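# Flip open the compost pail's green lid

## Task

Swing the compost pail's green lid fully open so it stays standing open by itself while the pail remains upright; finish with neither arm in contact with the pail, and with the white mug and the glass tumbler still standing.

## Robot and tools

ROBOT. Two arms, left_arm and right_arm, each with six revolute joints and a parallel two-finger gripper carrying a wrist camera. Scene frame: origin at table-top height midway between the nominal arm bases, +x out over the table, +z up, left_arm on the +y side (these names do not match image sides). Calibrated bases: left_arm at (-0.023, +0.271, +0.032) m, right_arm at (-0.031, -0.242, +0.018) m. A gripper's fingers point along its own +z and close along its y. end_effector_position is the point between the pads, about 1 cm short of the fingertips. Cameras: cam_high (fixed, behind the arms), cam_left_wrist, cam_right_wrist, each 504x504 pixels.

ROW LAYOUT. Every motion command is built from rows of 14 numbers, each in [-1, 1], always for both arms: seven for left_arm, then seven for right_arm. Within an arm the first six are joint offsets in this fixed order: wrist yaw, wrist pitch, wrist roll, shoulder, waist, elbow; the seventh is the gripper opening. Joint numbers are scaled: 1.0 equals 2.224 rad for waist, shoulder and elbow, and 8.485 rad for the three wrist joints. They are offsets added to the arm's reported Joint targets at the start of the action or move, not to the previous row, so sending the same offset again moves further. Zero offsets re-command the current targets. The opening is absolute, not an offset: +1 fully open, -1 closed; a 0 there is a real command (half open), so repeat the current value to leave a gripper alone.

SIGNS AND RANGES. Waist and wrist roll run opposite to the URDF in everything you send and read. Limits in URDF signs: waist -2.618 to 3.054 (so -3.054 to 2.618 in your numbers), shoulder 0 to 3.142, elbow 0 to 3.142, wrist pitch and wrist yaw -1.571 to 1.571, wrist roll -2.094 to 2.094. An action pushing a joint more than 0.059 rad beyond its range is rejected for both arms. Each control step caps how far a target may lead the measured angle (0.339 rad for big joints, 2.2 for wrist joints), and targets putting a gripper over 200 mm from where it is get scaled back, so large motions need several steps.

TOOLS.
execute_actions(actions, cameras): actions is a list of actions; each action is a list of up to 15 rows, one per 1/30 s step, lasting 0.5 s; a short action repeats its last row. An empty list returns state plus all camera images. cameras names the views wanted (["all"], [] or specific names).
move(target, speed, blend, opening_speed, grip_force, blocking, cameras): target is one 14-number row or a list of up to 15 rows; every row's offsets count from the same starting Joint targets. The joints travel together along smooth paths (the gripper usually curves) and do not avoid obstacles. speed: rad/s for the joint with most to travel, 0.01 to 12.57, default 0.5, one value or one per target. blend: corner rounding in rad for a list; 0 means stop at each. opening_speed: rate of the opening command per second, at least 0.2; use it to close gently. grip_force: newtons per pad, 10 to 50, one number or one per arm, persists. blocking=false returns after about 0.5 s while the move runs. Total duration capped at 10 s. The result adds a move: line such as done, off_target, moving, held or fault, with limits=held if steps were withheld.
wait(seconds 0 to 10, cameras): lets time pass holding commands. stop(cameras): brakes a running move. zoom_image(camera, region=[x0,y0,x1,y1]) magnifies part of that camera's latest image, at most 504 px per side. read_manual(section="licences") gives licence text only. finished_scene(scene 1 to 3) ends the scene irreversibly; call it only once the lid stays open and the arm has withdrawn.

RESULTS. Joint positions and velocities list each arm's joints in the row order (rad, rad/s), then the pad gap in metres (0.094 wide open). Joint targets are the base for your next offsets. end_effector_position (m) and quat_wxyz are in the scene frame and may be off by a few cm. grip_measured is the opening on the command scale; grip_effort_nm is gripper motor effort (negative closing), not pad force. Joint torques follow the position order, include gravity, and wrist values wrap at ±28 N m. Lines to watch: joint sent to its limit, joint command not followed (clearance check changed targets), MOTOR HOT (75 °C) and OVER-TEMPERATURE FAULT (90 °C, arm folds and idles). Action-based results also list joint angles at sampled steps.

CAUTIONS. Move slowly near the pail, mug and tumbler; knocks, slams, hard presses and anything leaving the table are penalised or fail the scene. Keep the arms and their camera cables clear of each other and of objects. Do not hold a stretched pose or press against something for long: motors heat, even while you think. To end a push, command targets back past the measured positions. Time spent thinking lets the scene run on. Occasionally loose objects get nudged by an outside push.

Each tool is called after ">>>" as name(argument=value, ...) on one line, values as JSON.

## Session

>>> execute_actions(actions=[])

>>> zoom_image(camera="cam_high", region=[240, 200, 400, 360])

Scene clock: 0.00 s.
left_arm: end_effector_position=(+0.3839, +0.2465, +0.1564) grip_measured=+1.000 grip_effort_nm=n/a end_effector_quat_wxyz=(+0.620, +0.003, +0.783, +0.060) | right_arm: end_effector_position=(+0.3587, -0.2307, +0.1068) grip_measured=+1.000 grip_effort_nm=n/a end_effector_quat_wxyz=(+0.568, -0.013, +0.821, +0.060)
Joint names: [wrist yaw, wrist pitch, wrist roll, shoulder, waist, elbow]
Joint positions: left_arm=[-0.264 0.925 -0.037 1.549 0.17 0.388 0.094] | right_arm=[-0.157 0.833 -0.031 1.533 0.066 0.339 0.094]
Joint velocities: within noise
Joint torques (N m): no reading
Heat: left arm: 26 °C; right arm: 25 °C.
Joint targets: left_arm=[-0.265 0.916 -0.036 1.544 0.170 0.392] | right_arm=[-0.159 0.833 -0.031 1.526 0.066 0.346]
Tool commands: left_gripper/opening=+1.0 right_gripper/opening=+1.0

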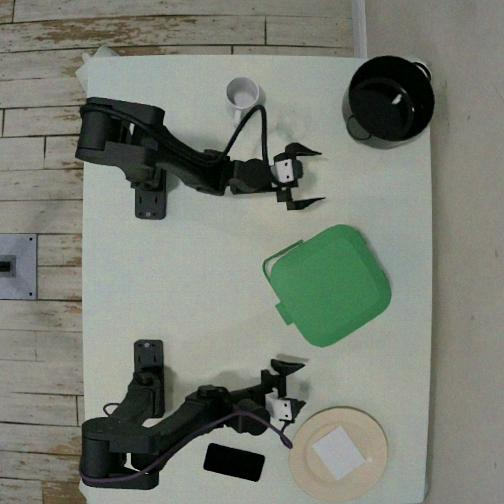

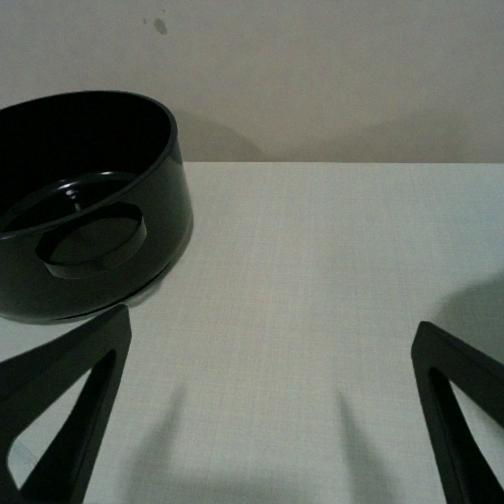

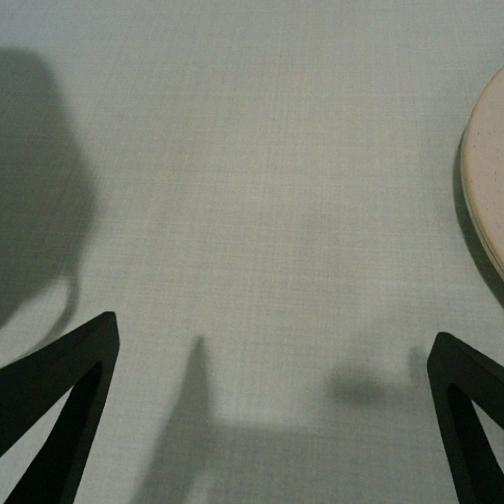

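Scaled by 3.150 from the camera's 504x504 image, which has a finer 720x720 frame.

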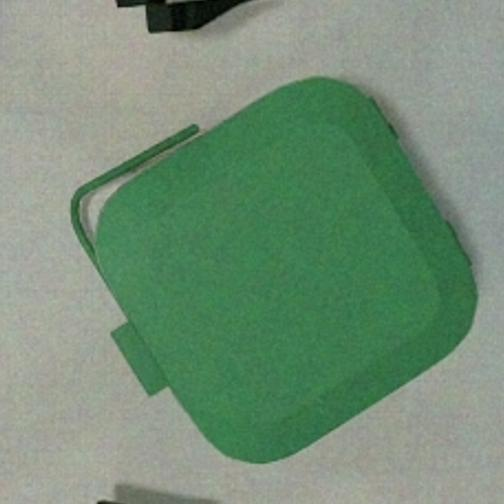

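>>> move(target=[[0,0,0,0,0,0,1.0, 0.0070, 0.0390, -0.0906, -0.1187, -0.0522, -0.1116, -0.96], [0,0,0,0,0,0,1.0, 0.0187, 0.0390, -0.1815, -0.1187, -0.2654, -0.1116, -0.96]], speed=0.9, blend=0.15, cameras=["cam_high", "cam_right_wrist"])

>>> zoom_image(camera="cam_high", region=[240, 270, 320, 350])

Scene clock: 45.53 s.
left_arm: end_effector_position=(+0.3839, +0.2465, +0.1564) grip_measured=+1.000 grip_effort_nm=0.00 end_effector_quat_wxyz=(+0.620, +0.003, +0.783, +0.060) | right_arm: end_effector_position=(+0.2637, -0.0614, +0.1775) grip_measured=-0.957 grip_effort_nm=-0.16 end_effector_quat_wxyz=(+0.339, +0.349, +0.629, +0.606)
Joint names: [wrist yaw, wrist pitch, wrist roll, shoulder, waist, elbow]
Joint positions: left_arm=[-0.264 0.925 -0.037 1.549 0.17 0.388 0.094] | right_arm=[-0.016 1.141 -1.567 1.284 -0.519 0.107 0.002]
Joint torques (N m): left_arm=[-0.07 1.87 -0.01 -6.27 0.03 6.27] | right_arm=[0.12 1.96 0.02 -5.29 -0.46 4.22]
Heat: left arm: 27 °C; right arm: 30 °C.
Joint targets: left_arm=[-0.265 0.916 -0.036 1.544 0.170 0.392] | right_arm=[0.000 1.164 -1.571 1.261 -0.525 0.097]
move: done
Images, in order (width x height): cam_high 504x504, cam_right_wrist 504x504.

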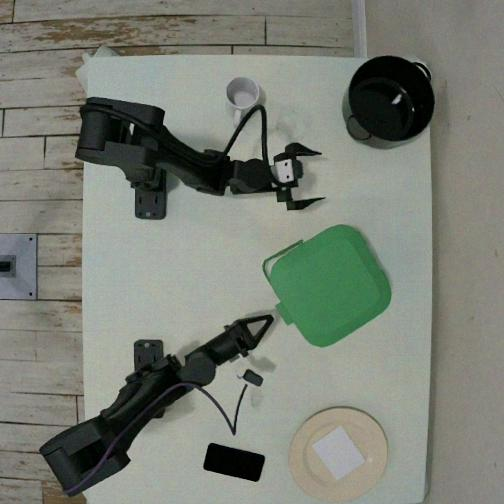

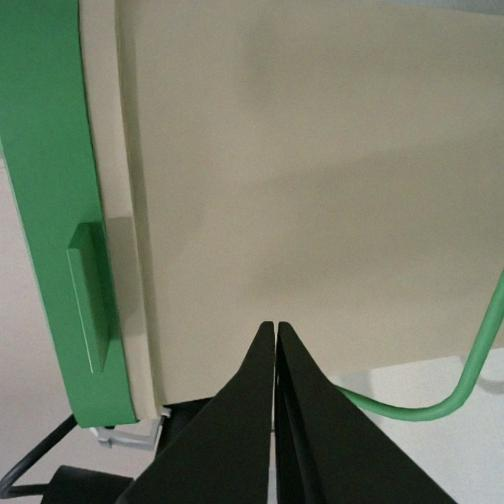

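Scaled by 6.300 from the camera's 504x504 image, which has a finer 720x720 frame.

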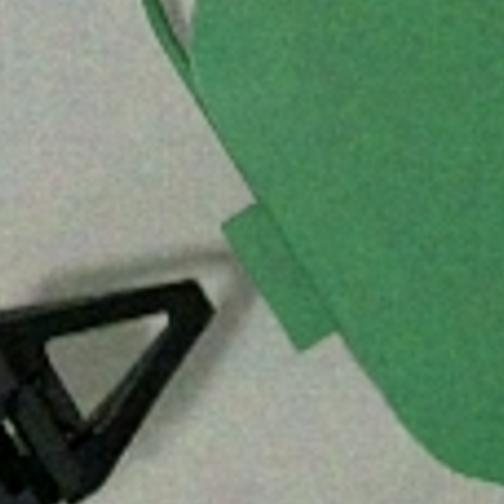

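>>> move(target=[0,0,0,0,0,0,1.0, 0, -0.0326, 0, -0.0313, -0.0097, 0.0932, -0.96], speed=0.3, cameras=["cam_high", "cam_right_wrist"])

>>> zoom_image(camera="cam_high", region=[240, 270, 320, 350])

Scene clock: 114.63 s.
left_arm: end_effector_position=(+0.3839, +0.2465, +0.1564) grip_measured=+1.000 grip_effort_nm=0.00 end_effector_quat_wxyz=(+0.620, +0.003, +0.783, +0.060) | right_arm: end_effector_position=(+0.2825, -0.0411, +0.2104) grip_measured=-0.957 grip_effort_nm=-0.16 end_effector_quat_wxyz=(+0.330, +0.345, +0.636, +0.606)
Joint names: [wrist yaw, wrist pitch, wrist roll, shoulder, waist, elbow]
Joint positions: left_arm=[-0.264 0.925 -0.037 1.549 0.17 0.388 0.094] | right_arm=[-0.016 0.889 -1.568 1.215 -0.54 0.279 0.002]
Joint torques (N m): left_arm=[-0.07 1.87 -0.01 -6.26 0.05 6.23] | right_arm=[0.11 1.73 0.01 -5.74 -0.49 8.31]
Heat: left arm: 30 °C; right arm: 34 °C.
Joint targets: left_arm=[-0.265 0.916 -0.036 1.544 0.170 0.392] | right_arm=[0.000 0.887 -1.571 1.192 -0.546 0.305]
move: done
Images, in order (width x height): cam_high 504x504, cam_right_wrist 504x504.

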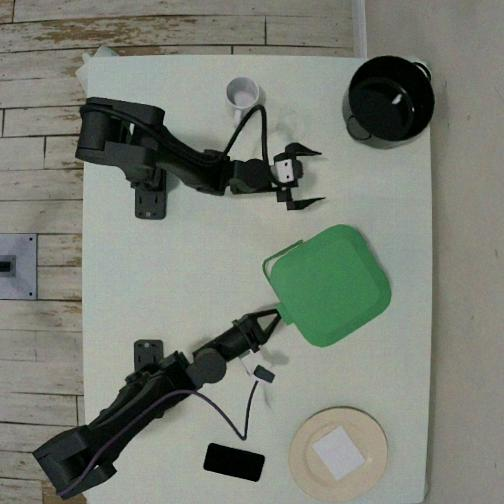

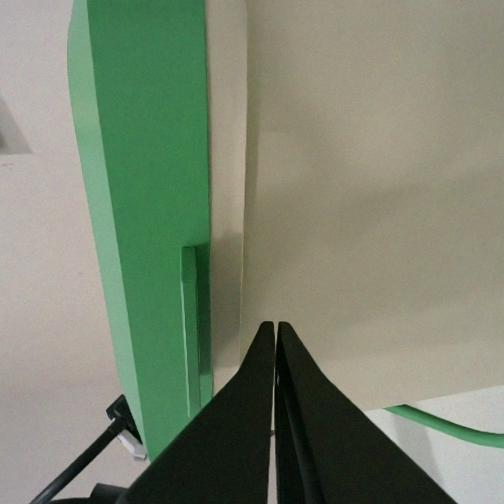

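Scaled by 6.300 from the camera's 504x504 image, which has a finer 720x720 frame.

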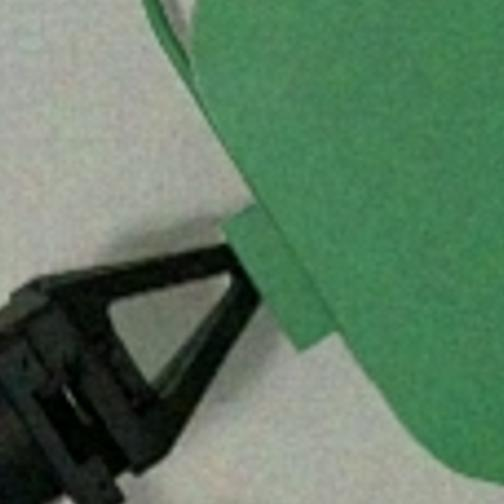

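>>> move(target=[[0,0,0,0,0,0,1.0, 0, -0.0410, 0, -0.0605, 0, 0.0959, -0.96], [0,0,0,0,0,0,1.0, 0, -0.0614, 0, -0.0414, 0.0004, 0.1930, -0.96], [0,0,0,0,0,0,1.0, 0, -0.0736, 0, 0.0198, 0.0011, 0.3006, -0.96], [0,0,0,0,0,0,1.0, 0, -0.0806, 0, 0.0949, 0.0018, 0.4025, -0.96]], speed=[0.25, 0.3, 0.3, 0.3], blend=0.03, cameras=["cam_high", "cam_right_wrist"])

Scene clock: 130.27 s.
left_arm: end_effector_position=(+0.3839, +0.2465, +0.1564) grip_measured=+1.000 grip_effort_nm=0.01 end_effector_quat_wxyz=(+0.620, +0.003, +0.783, +0.060) | right_arm: end_effector_position=(+0.3685, +0.0128, +0.4072) grip_measured=-0.958 grip_effort_nm=-0.15 end_effector_quat_wxyz=(+0.341, +0.334, +0.617, +0.626)
Joint names: [wrist yaw, wrist pitch, wrist roll, shoulder, waist, elbow]
Joint positions: left_arm=[-0.264 0.925 -0.037 1.549 0.17 0.388 0.094] | right_arm=[-0.016 0.227 -1.568 1.383 -0.54 1.172 0.002]
Joint torques (N m): left_arm=[-0.07 1.88 0.01 -6.3 0.03 6.24] | right_arm=[0.11 1.53 0.01 -4.74 -0.17 9.59]
Heat: left arm: 30 °C; right arm: 35 °C.
Joint targets: left_arm=[-0.265 0.916 -0.036 1.544 0.170 0.392] | right_arm=[-0.001 0.204 -1.571 1.403 -0.542 1.200]
move: done
Images, in order (width x height): cam_high 504x504, cam_right_wrist 504x504.

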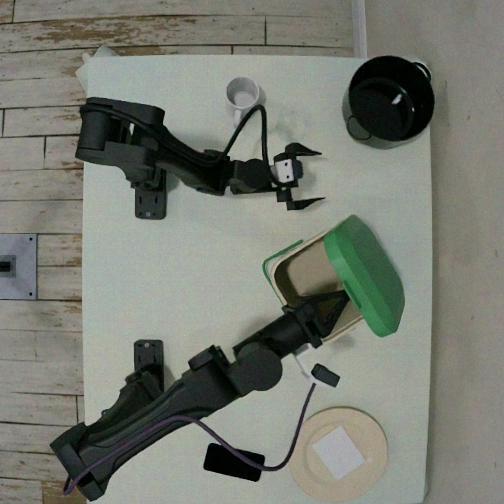

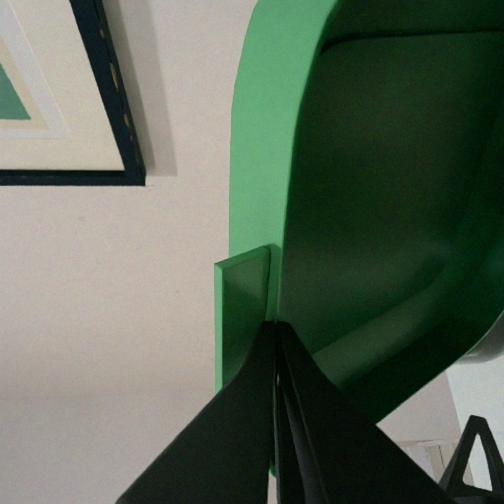

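>>> move(target=[[0,0,0,0,0,0,1.0, 0, -0.0059, 0, 0.0830, 0.0009, 0.1050, -0.96], [0,0,0,0,0,0,1.0, 0, -0.0099, 0, 0.1682, 0.0016, 0.2056, -0.96], [0,0,0,0,0,0,1.0, 0, -0.0126, 0, 0.2777, 0.0020, 0.3254, -0.96]], speed=[0.3, 0.2, 0.15], blend=0.03, cameras=["cam_high", "cam_right_wrist"])

Scene clock: 142.73 s.
left_arm: end_effector_position=(+0.3839, +0.2465, +0.1564) grip_measured=+1.000 grip_effort_nm=0.01 end_effector_quat_wxyz=(+0.620, +0.003, +0.783, +0.060) | right_arm: end_effector_position=(+0.5007, +0.0954, +0.4082) grip_measured=-0.958 grip_effort_nm=-0.14 end_effector_quat_wxyz=(+0.337, +0.338, +0.624, +0.618)
Joint names: [wrist yaw, wrist pitch, wrist roll, shoulder, waist, elbow]
Joint positions: left_arm=[-0.264 0.925 -0.037 1.549 0.17 0.388 0.094] | right_arm=[-0.015 0.099 -1.568 1.995 -0.54 1.888 0.002]
Joint torques (N m): left_arm=[-0.07 1.87 0 -6.27 0.05 6.22] | right_arm=[0.11 1.72 0.02 -10.43 0.18 10.3]
Heat: left arm: 31 °C; right arm: 35 °C.
Joint targets: left_arm=[-0.265 0.916 -0.036 1.544 0.170 0.392] | right_arm=[0.000 0.097 -1.571 2.021 -0.538 1.923]
move: off_target (right_arm); right_arm: the elbow is farthest, 0.036 rad from its target
Images, in order (width x height): cam_high 504x504, cam_right_wrist 504x504.

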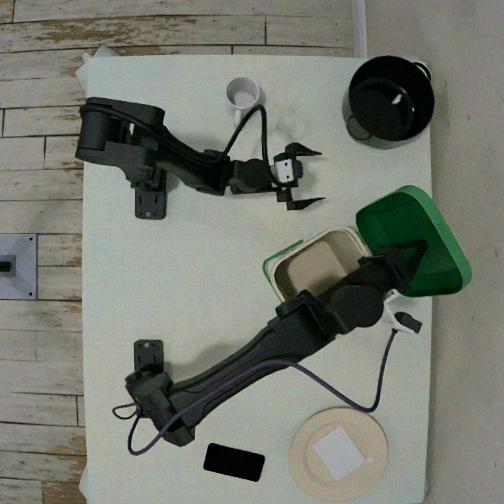

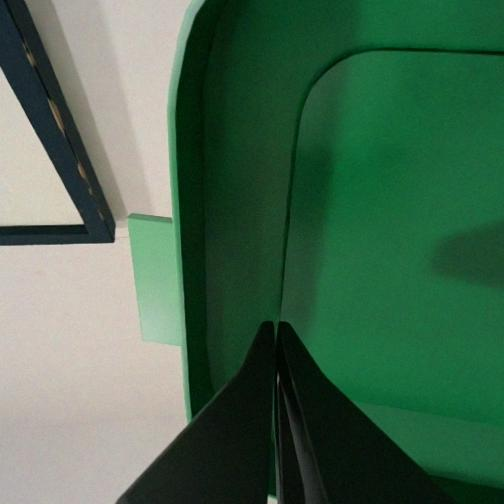

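>>> move(target=[0,0,0,0,0,0,1.0, 0, -0.0067, 0, -0.2694, 0, -0.2434, -0.96], speed=0.5, cameras=["cam_high", "cam_right_wrist"])

Scene clock: 150.13 s.
left_arm: end_effector_position=(+0.3839, +0.2465, +0.1564) grip_measured=+1.000 grip_effort_nm=0.00 end_effector_quat_wxyz=(+0.620, +0.003, +0.783, +0.060) | right_arm: end_effector_position=(+0.3798, +0.0195, +0.4412) grip_measured=-0.958 grip_effort_nm=-0.14 end_effector_quat_wxyz=(+0.336, +0.339, +0.626, +0.617)
Joint names: [wrist yaw, wrist pitch, wrist roll, shoulder, waist, elbow]
Joint positions: left_arm=[-0.264 0.925 -0.037 1.549 0.17 0.388 0.094] | right_arm=[-0.015 0.043 -1.568 1.449 -0.54 1.393 0.002]
Joint torques (N m): left_arm=[-0.07 1.88 -0.01 -6.26 0.03 6.23] | right_arm=[0.09 1.72 0.01 -9.66 0.21 6.02]
Heat: left arm: 31 °C; right arm: 36 °C.
Joint targets: left_arm=[-0.265 0.916 -0.036 1.544 0.170 0.392] | right_arm=[0.000 0.040 -1.571 1.421 -0.538 1.382]
move: done
Images, in order (width x height): cam_high 504x504, cam_right_wrist 504x504.

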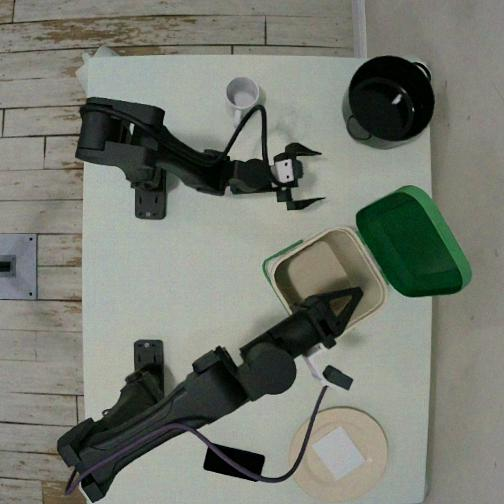

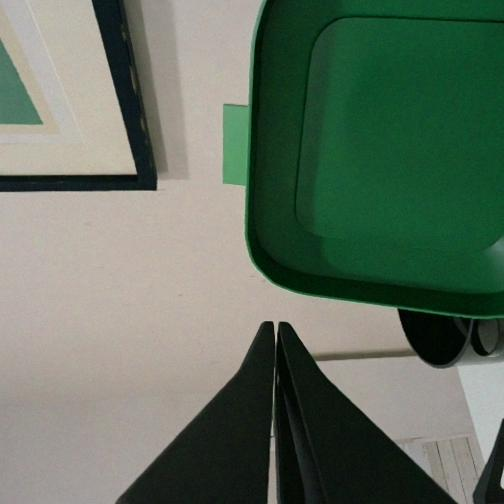

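>>> finished_scene(scene=2)

The scene is finished: the task was done.


## Next scene

The same job, from a new start.

>>> execute_actions(actions=[])

>>> zoom_image(camera="cam_high", region=[240, 200, 400, 360])

Scene clock: 0.00 s.
left_arm: end_effector_position=(+0.3443, +0.2053, +0.2618) grip_measured=+1.000 grip_effort_nm=n/a end_effector_quat_wxyz=(+0.387, -0.070, +0.918, -0.049) | right_arm: end_effector_position=(+0.2839, -0.1895, +0.2700) grip_measured=+1.000 grip_effort_nm=n/a end_effector_quat_wxyz=(+0.501, +0.201, +0.842, +0.008)
Joint names: [wrist yaw, wrist pitch, wrist roll, shoulder, waist, elbow]
Joint positions: left_arm=[-0.143 -0.672 0.341 1.283 0.241 1.176 0.094] | right_arm=[0.595 -0.574 -0.649 1.006 -0.465 0.936 0.094]
Joint velocities: within noise
Joint torques (N m): no reading
Heat: left arm: 25 °C; right arm: 25 °C.
Joint targets: left_arm=[-0.147 -0.678 0.340 1.276 0.241 1.183] | right_arm=[0.605 -0.585 -0.649 1.000 -0.465 0.944]
Tool commands: left_gripper/opening=+1.0 right_gripper/opening=+1.0

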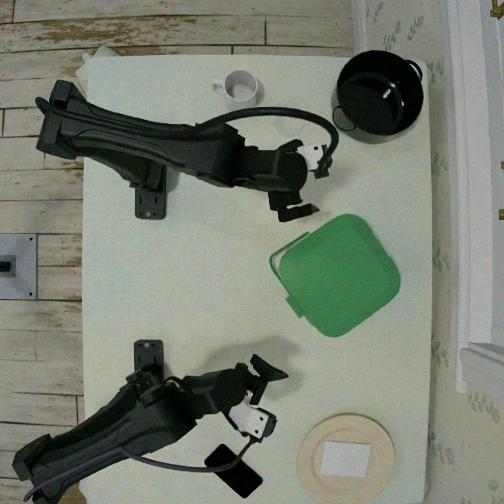

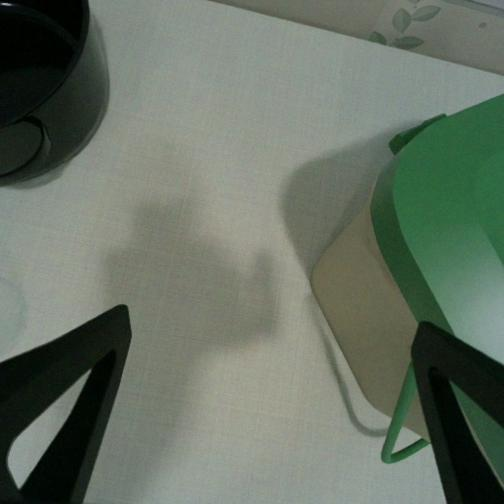

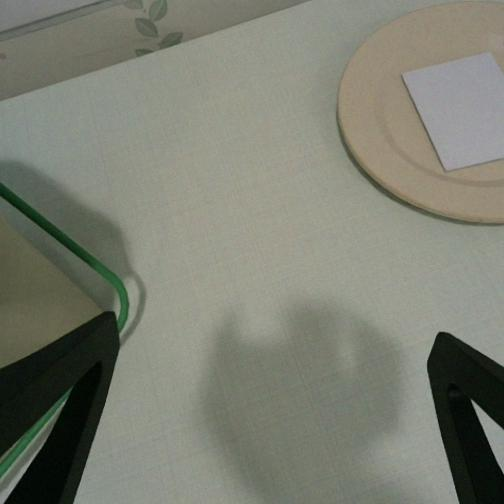

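Scaled by 3.150 from the camera's 504x504 image, which has a finer 720x720 frame.

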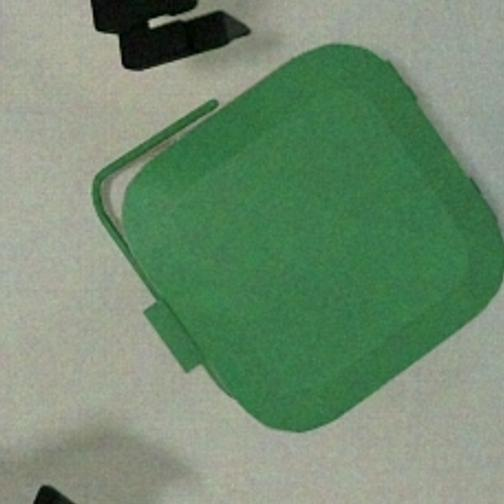

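>>> move(target=[[0,0,0,-0.08,-0.012,0,1.0, -0.0477, 0.1986, -0.0649, 0.0899, 0.0517, -0.3345, -0.96], [0,0,0,-0.1349,-0.0225,0,1.0, -0.0713, 0.2130, -0.1087, 0.1778, -0.0297, -0.3465, -0.96]], speed=0.9, blend=0.15, cameras=["cam_high", "cam_right_wrist"])

>>> zoom_image(camera="cam_high", region=[250, 270, 330, 350])

Scene clock: 32.93 s.
left_arm: end_effector_position=(+0.2994, +0.2317, +0.3605) grip_measured=+1.000 grip_effort_nm=0.01 end_effector_quat_wxyz=(+0.515, -0.095, +0.848, -0.080) | right_arm: end_effector_position=(+0.2819, -0.0518, +0.1860) grip_measured=-0.957 grip_effort_nm=-0.18 end_effector_quat_wxyz=(+0.347, +0.349, +0.620, +0.612)
Joint names: [wrist yaw, wrist pitch, wrist roll, shoulder, waist, elbow]
Joint positions: left_arm=[-0.143 -0.672 0.341 0.984 0.196 1.176 0.094] | right_arm=[0.005 1.192 -1.567 1.385 -0.526 0.181 0.002]
Joint torques (N m): left_arm=[-0.1 1.81 -0.02 -2.28 -0.49 8.16] | right_arm=[-0.1 2.02 -0.04 -3.23 -0.39 4.33]
Heat: left arm: 28 °C; right arm: 28 °C.
Joint targets: left_arm=[-0.147 -0.678 0.340 0.976 0.191 1.183] | right_arm=[0.000 1.222 -1.571 1.395 -0.531 0.174]
move: done
Images, in order (width x height): cam_high 504x504, cam_right_wrist 504x504.

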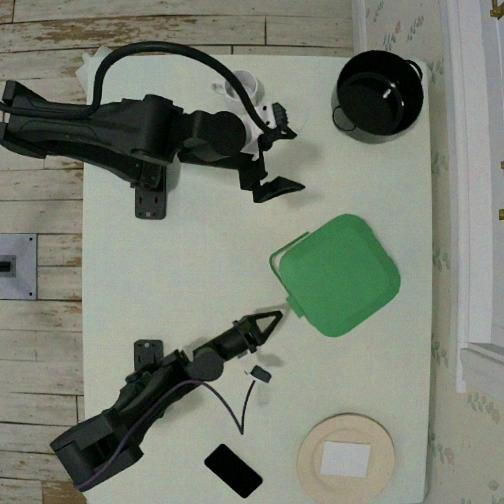

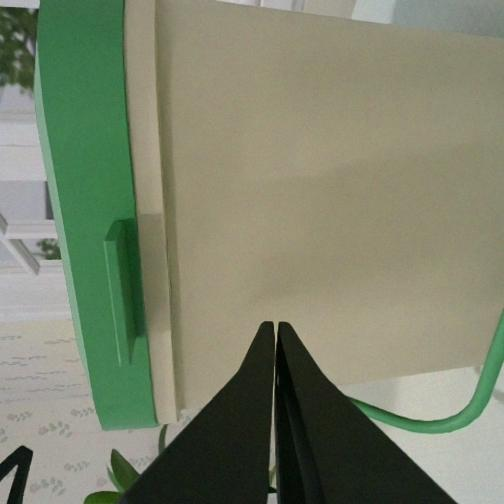

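Scaled by 6.300 from the camera's 504x504 image, which has a finer 720x720 frame.

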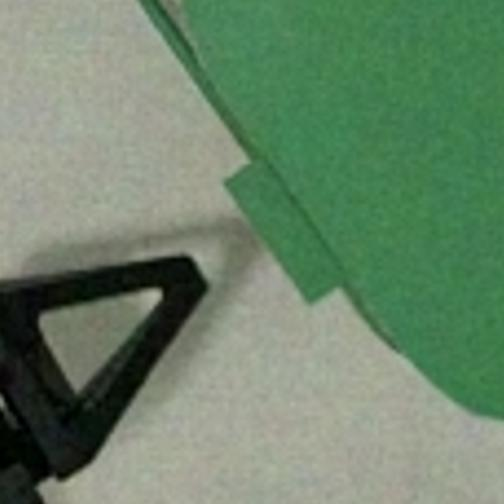

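>>> move(target=[0,0,0,0,0,0,1.0, 0, -0.0252, 0, -0.0126, -0.0095, 0.0829, -0.96], speed=0.35, cameras=["cam_high", "cam_right_wrist"])

>>> zoom_image(camera="cam_high", region=[250, 270, 330, 350])

Scene clock: 71.70 s.
left_arm: end_effector_position=(+0.2994, +0.2317, +0.3605) grip_measured=+1.000 grip_effort_nm=0.00 end_effector_quat_wxyz=(+0.515, -0.095, +0.848, -0.080) | right_arm: end_effector_position=(+0.3032, -0.0295, +0.2034) grip_measured=-0.957 grip_effort_nm=-0.19 end_effector_quat_wxyz=(+0.335, +0.348, +0.632, +0.606)
Joint names: [wrist yaw, wrist pitch, wrist roll, shoulder, waist, elbow]
Joint positions: left_arm=[-0.143 -0.672 0.341 0.984 0.196 1.176 0.094] | right_arm=[0.004 1.009 -1.569 1.385 -0.546 0.336 0.002]
Joint torques (N m): left_arm=[-0.09 1.82 -0.01 -2.3 -0.5 8.18] | right_arm=[-0.08 1.74 0.01 -6.52 -0.49 7.65]
Heat: left arm: 28 °C; right arm: 33 °C.
Joint targets: left_arm=[-0.147 -0.678 0.340 0.976 0.191 1.183] | right_arm=[0.001 1.008 -1.571 1.367 -0.552 0.358]
move: done
Images, in order (width x height): cam_high 504x504, cam_right_wrist 504x504.

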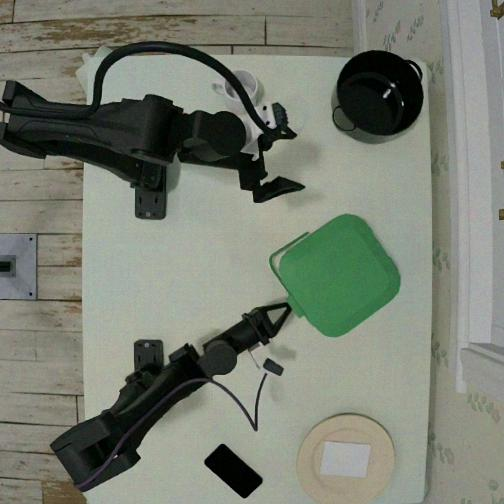

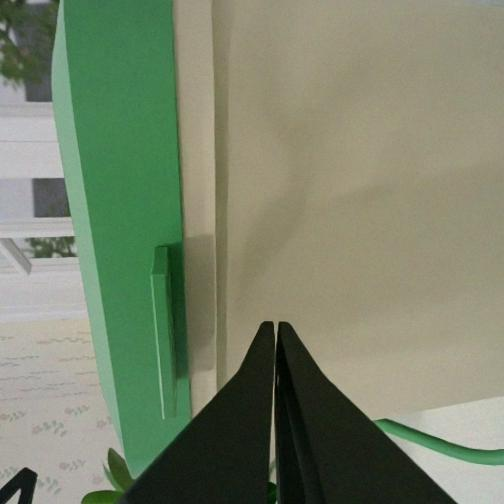

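Scaled by 6.300 from the camera's 504x504 image, which has a finer 720x720 frame.

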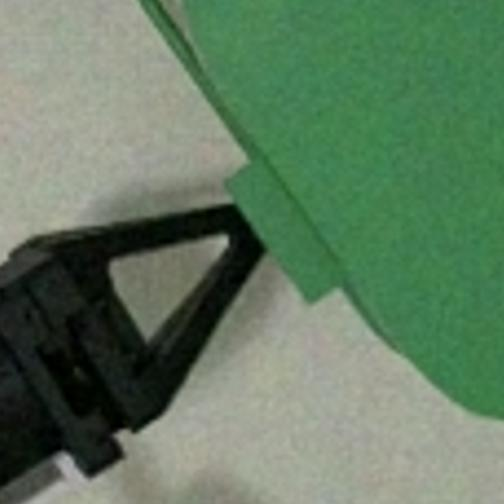

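>>> move(target=[[0,0,0,0,0,0,1.0, 0, -0.0482, 0, -0.0836, -0.0006, 0.1008, -0.96], [0,0,0,0,0,0,1.0, 0, -0.0703, 0, -0.0714, -0.0018, 0.1971, -0.96], [0,0,0,0,0,0,1.0, 0, -0.0845, 0, -0.0152, -0.0037, 0.3075, -0.96], [0,0,0,0,0,0,1.0, 0, -0.0935, 0, 0.0579, -0.0057, 0.4150, -0.96]], speed=[0.25, 0.3, 0.3, 0.3], blend=0.03, cameras=["cam_high", "cam_right_wrist"])

Scene clock: 86.83 s.
left_arm: end_effector_position=(+0.2994, +0.2317, +0.3605) grip_measured=+1.000 grip_effort_nm=0.00 end_effector_quat_wxyz=(+0.515, -0.095, +0.848, -0.080) | right_arm: end_effector_position=(+0.3859, +0.0303, +0.4063) grip_measured=-0.957 grip_effort_nm=-0.17 end_effector_quat_wxyz=(+0.340, +0.336, +0.618, +0.624)
Joint names: [wrist yaw, wrist pitch, wrist roll, shoulder, waist, elbow]
Joint positions: left_arm=[-0.143 -0.672 0.341 0.984 0.196 1.176 0.094] | right_arm=[0.003 0.232 -1.569 1.475 -0.558 1.253 0.002]
Joint torques (N m): left_arm=[-0.09 1.81 -0.02 -2.3 -0.44 8.17] | right_arm=[-0.08 1.6 0.01 -5.87 -0.54 9.73]
Heat: left arm: 28 °C; right arm: 32 °C.
Joint targets: left_arm=[-0.147 -0.678 0.340 0.976 0.191 1.183] | right_arm=[0.000 0.215 -1.571 1.496 -0.565 1.281]
move: done
Images, in order (width x height): cam_high 504x504, cam_right_wrist 504x504.

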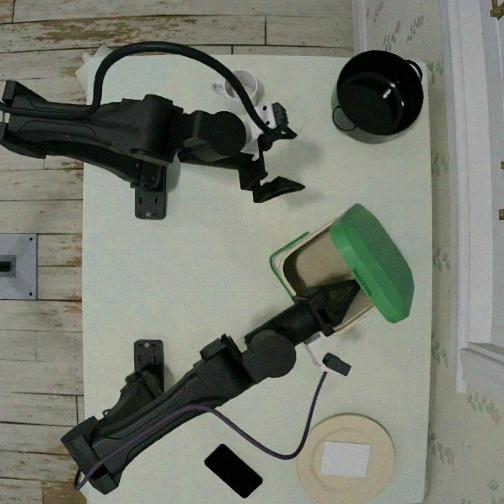

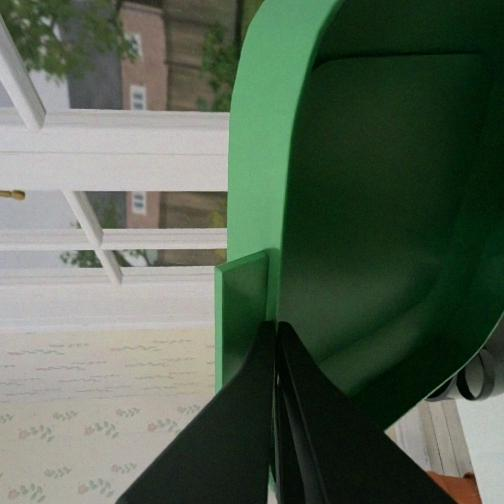

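>>> move(target=[[0,0,0,0,0,0,1.0, 0, -0.0079, 0, 0.0829, -0.0017, 0.1131, -0.96], [0,0,0,0,0,0,1.0, 0, -0.0143, 0, 0.1709, -0.0033, 0.2255, -0.96], [0,0,0,0,0,0,1.0, 0, -0.0210, 0, 0.2882, -0.0049, 0.3682, -0.96]], speed=[0.3, 0.2, 0.17], blend=0.03, cameras=["cam_high", "cam_right_wrist"])

Scene clock: 96.03 s.
left_arm: end_effector_position=(+0.2994, +0.2317, +0.3605) grip_measured=+1.000 grip_effort_nm=0.00 end_effector_quat_wxyz=(+0.515, -0.095, +0.848, -0.080) | right_arm: end_effector_position=(+0.5127, +0.1205, +0.4130) grip_measured=-0.957 grip_effort_nm=-0.17 end_effector_quat_wxyz=(+0.335, +0.334, +0.623, +0.622)
Joint names: [wrist yaw, wrist pitch, wrist roll, shoulder, waist, elbow]
Joint positions: left_arm=[-0.143 -0.672 0.341 0.984 0.196 1.176 0.094] | right_arm=[0.003 0.04 -1.569 2.109 -0.568 2.068 0.002]
Joint torques (N m): left_arm=[-0.1 1.81 -0.02 -2.32 -0.47 8.2] | right_arm=[-0.08 1.73 0.02 -11.51 -0.64 9.94]
Heat: left arm: 28 °C; right arm: 33 °C.
Joint targets: left_arm=[-0.147 -0.678 0.340 0.976 0.191 1.183] | right_arm=[0.000 0.037 -1.571 2.137 -0.575 2.100]
move: done
Images, in order (width x height): cam_high 504x504, cam_right_wrist 504x504.

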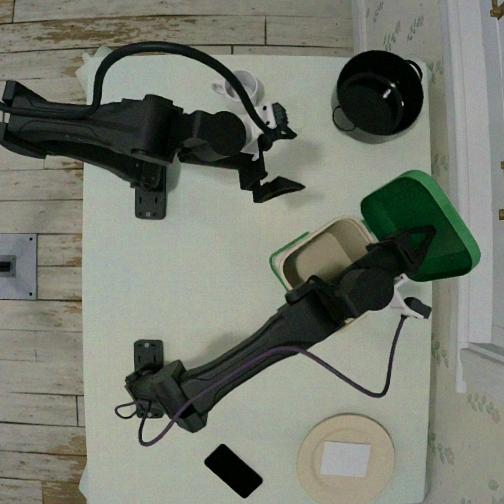

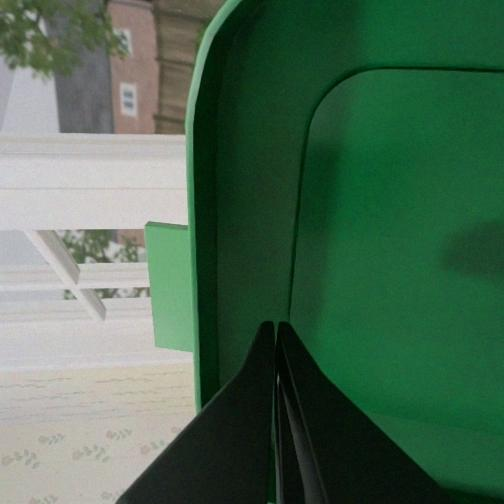

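>>> move(target=[0,0,0,0,0,0,1.0, 0, 0.0016, 0, -0.2807, 0, -0.2867, -0.96], speed=0.5, cameras=["cam_high", "cam_right_wrist"])

Scene clock: 101.53 s.
left_arm: end_effector_position=(+0.2994, +0.2317, +0.3605) grip_measured=+1.000 grip_effort_nm=0.00 end_effector_quat_wxyz=(+0.515, -0.095, +0.848, -0.080) | right_arm: end_effector_position=(+0.3955, +0.0424, +0.4362) grip_measured=-0.957 grip_effort_nm=-0.17 end_effector_quat_wxyz=(+0.331, +0.338, +0.631, +0.615)
Joint names: [wrist yaw, wrist pitch, wrist roll, shoulder, waist, elbow]
Joint positions: left_arm=[-0.143 -0.672 0.341 0.984 0.196 1.176 0.094] | right_arm=[0.003 0.046 -1.569 1.544 -0.568 1.473 0.002]
Joint torques (N m): left_arm=[-0.09 1.81 -0.02 -2.29 -0.51 8.13] | right_arm=[-0.08 1.8 0.02 -11.25 -0.64 6.15]
Heat: left arm: 28 °C; right arm: 33 °C.
Joint targets: left_arm=[-0.147 -0.678 0.340 0.976 0.191 1.183] | right_arm=[0.000 0.051 -1.571 1.513 -0.575 1.462]
move: done
Images, in order (width x height): cam_high 504x504, cam_right_wrist 504x504.

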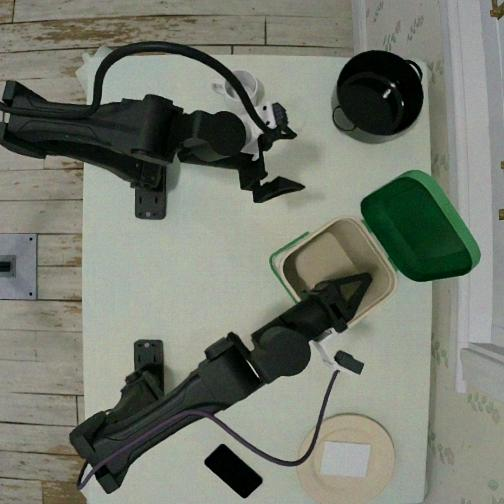

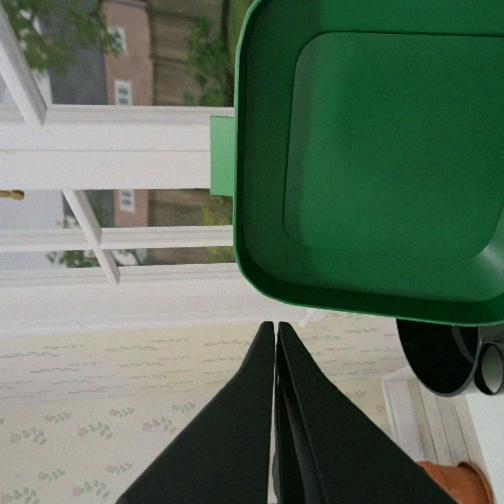

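>>> finished_scene(scene=3)

The scene is finished: the task was done.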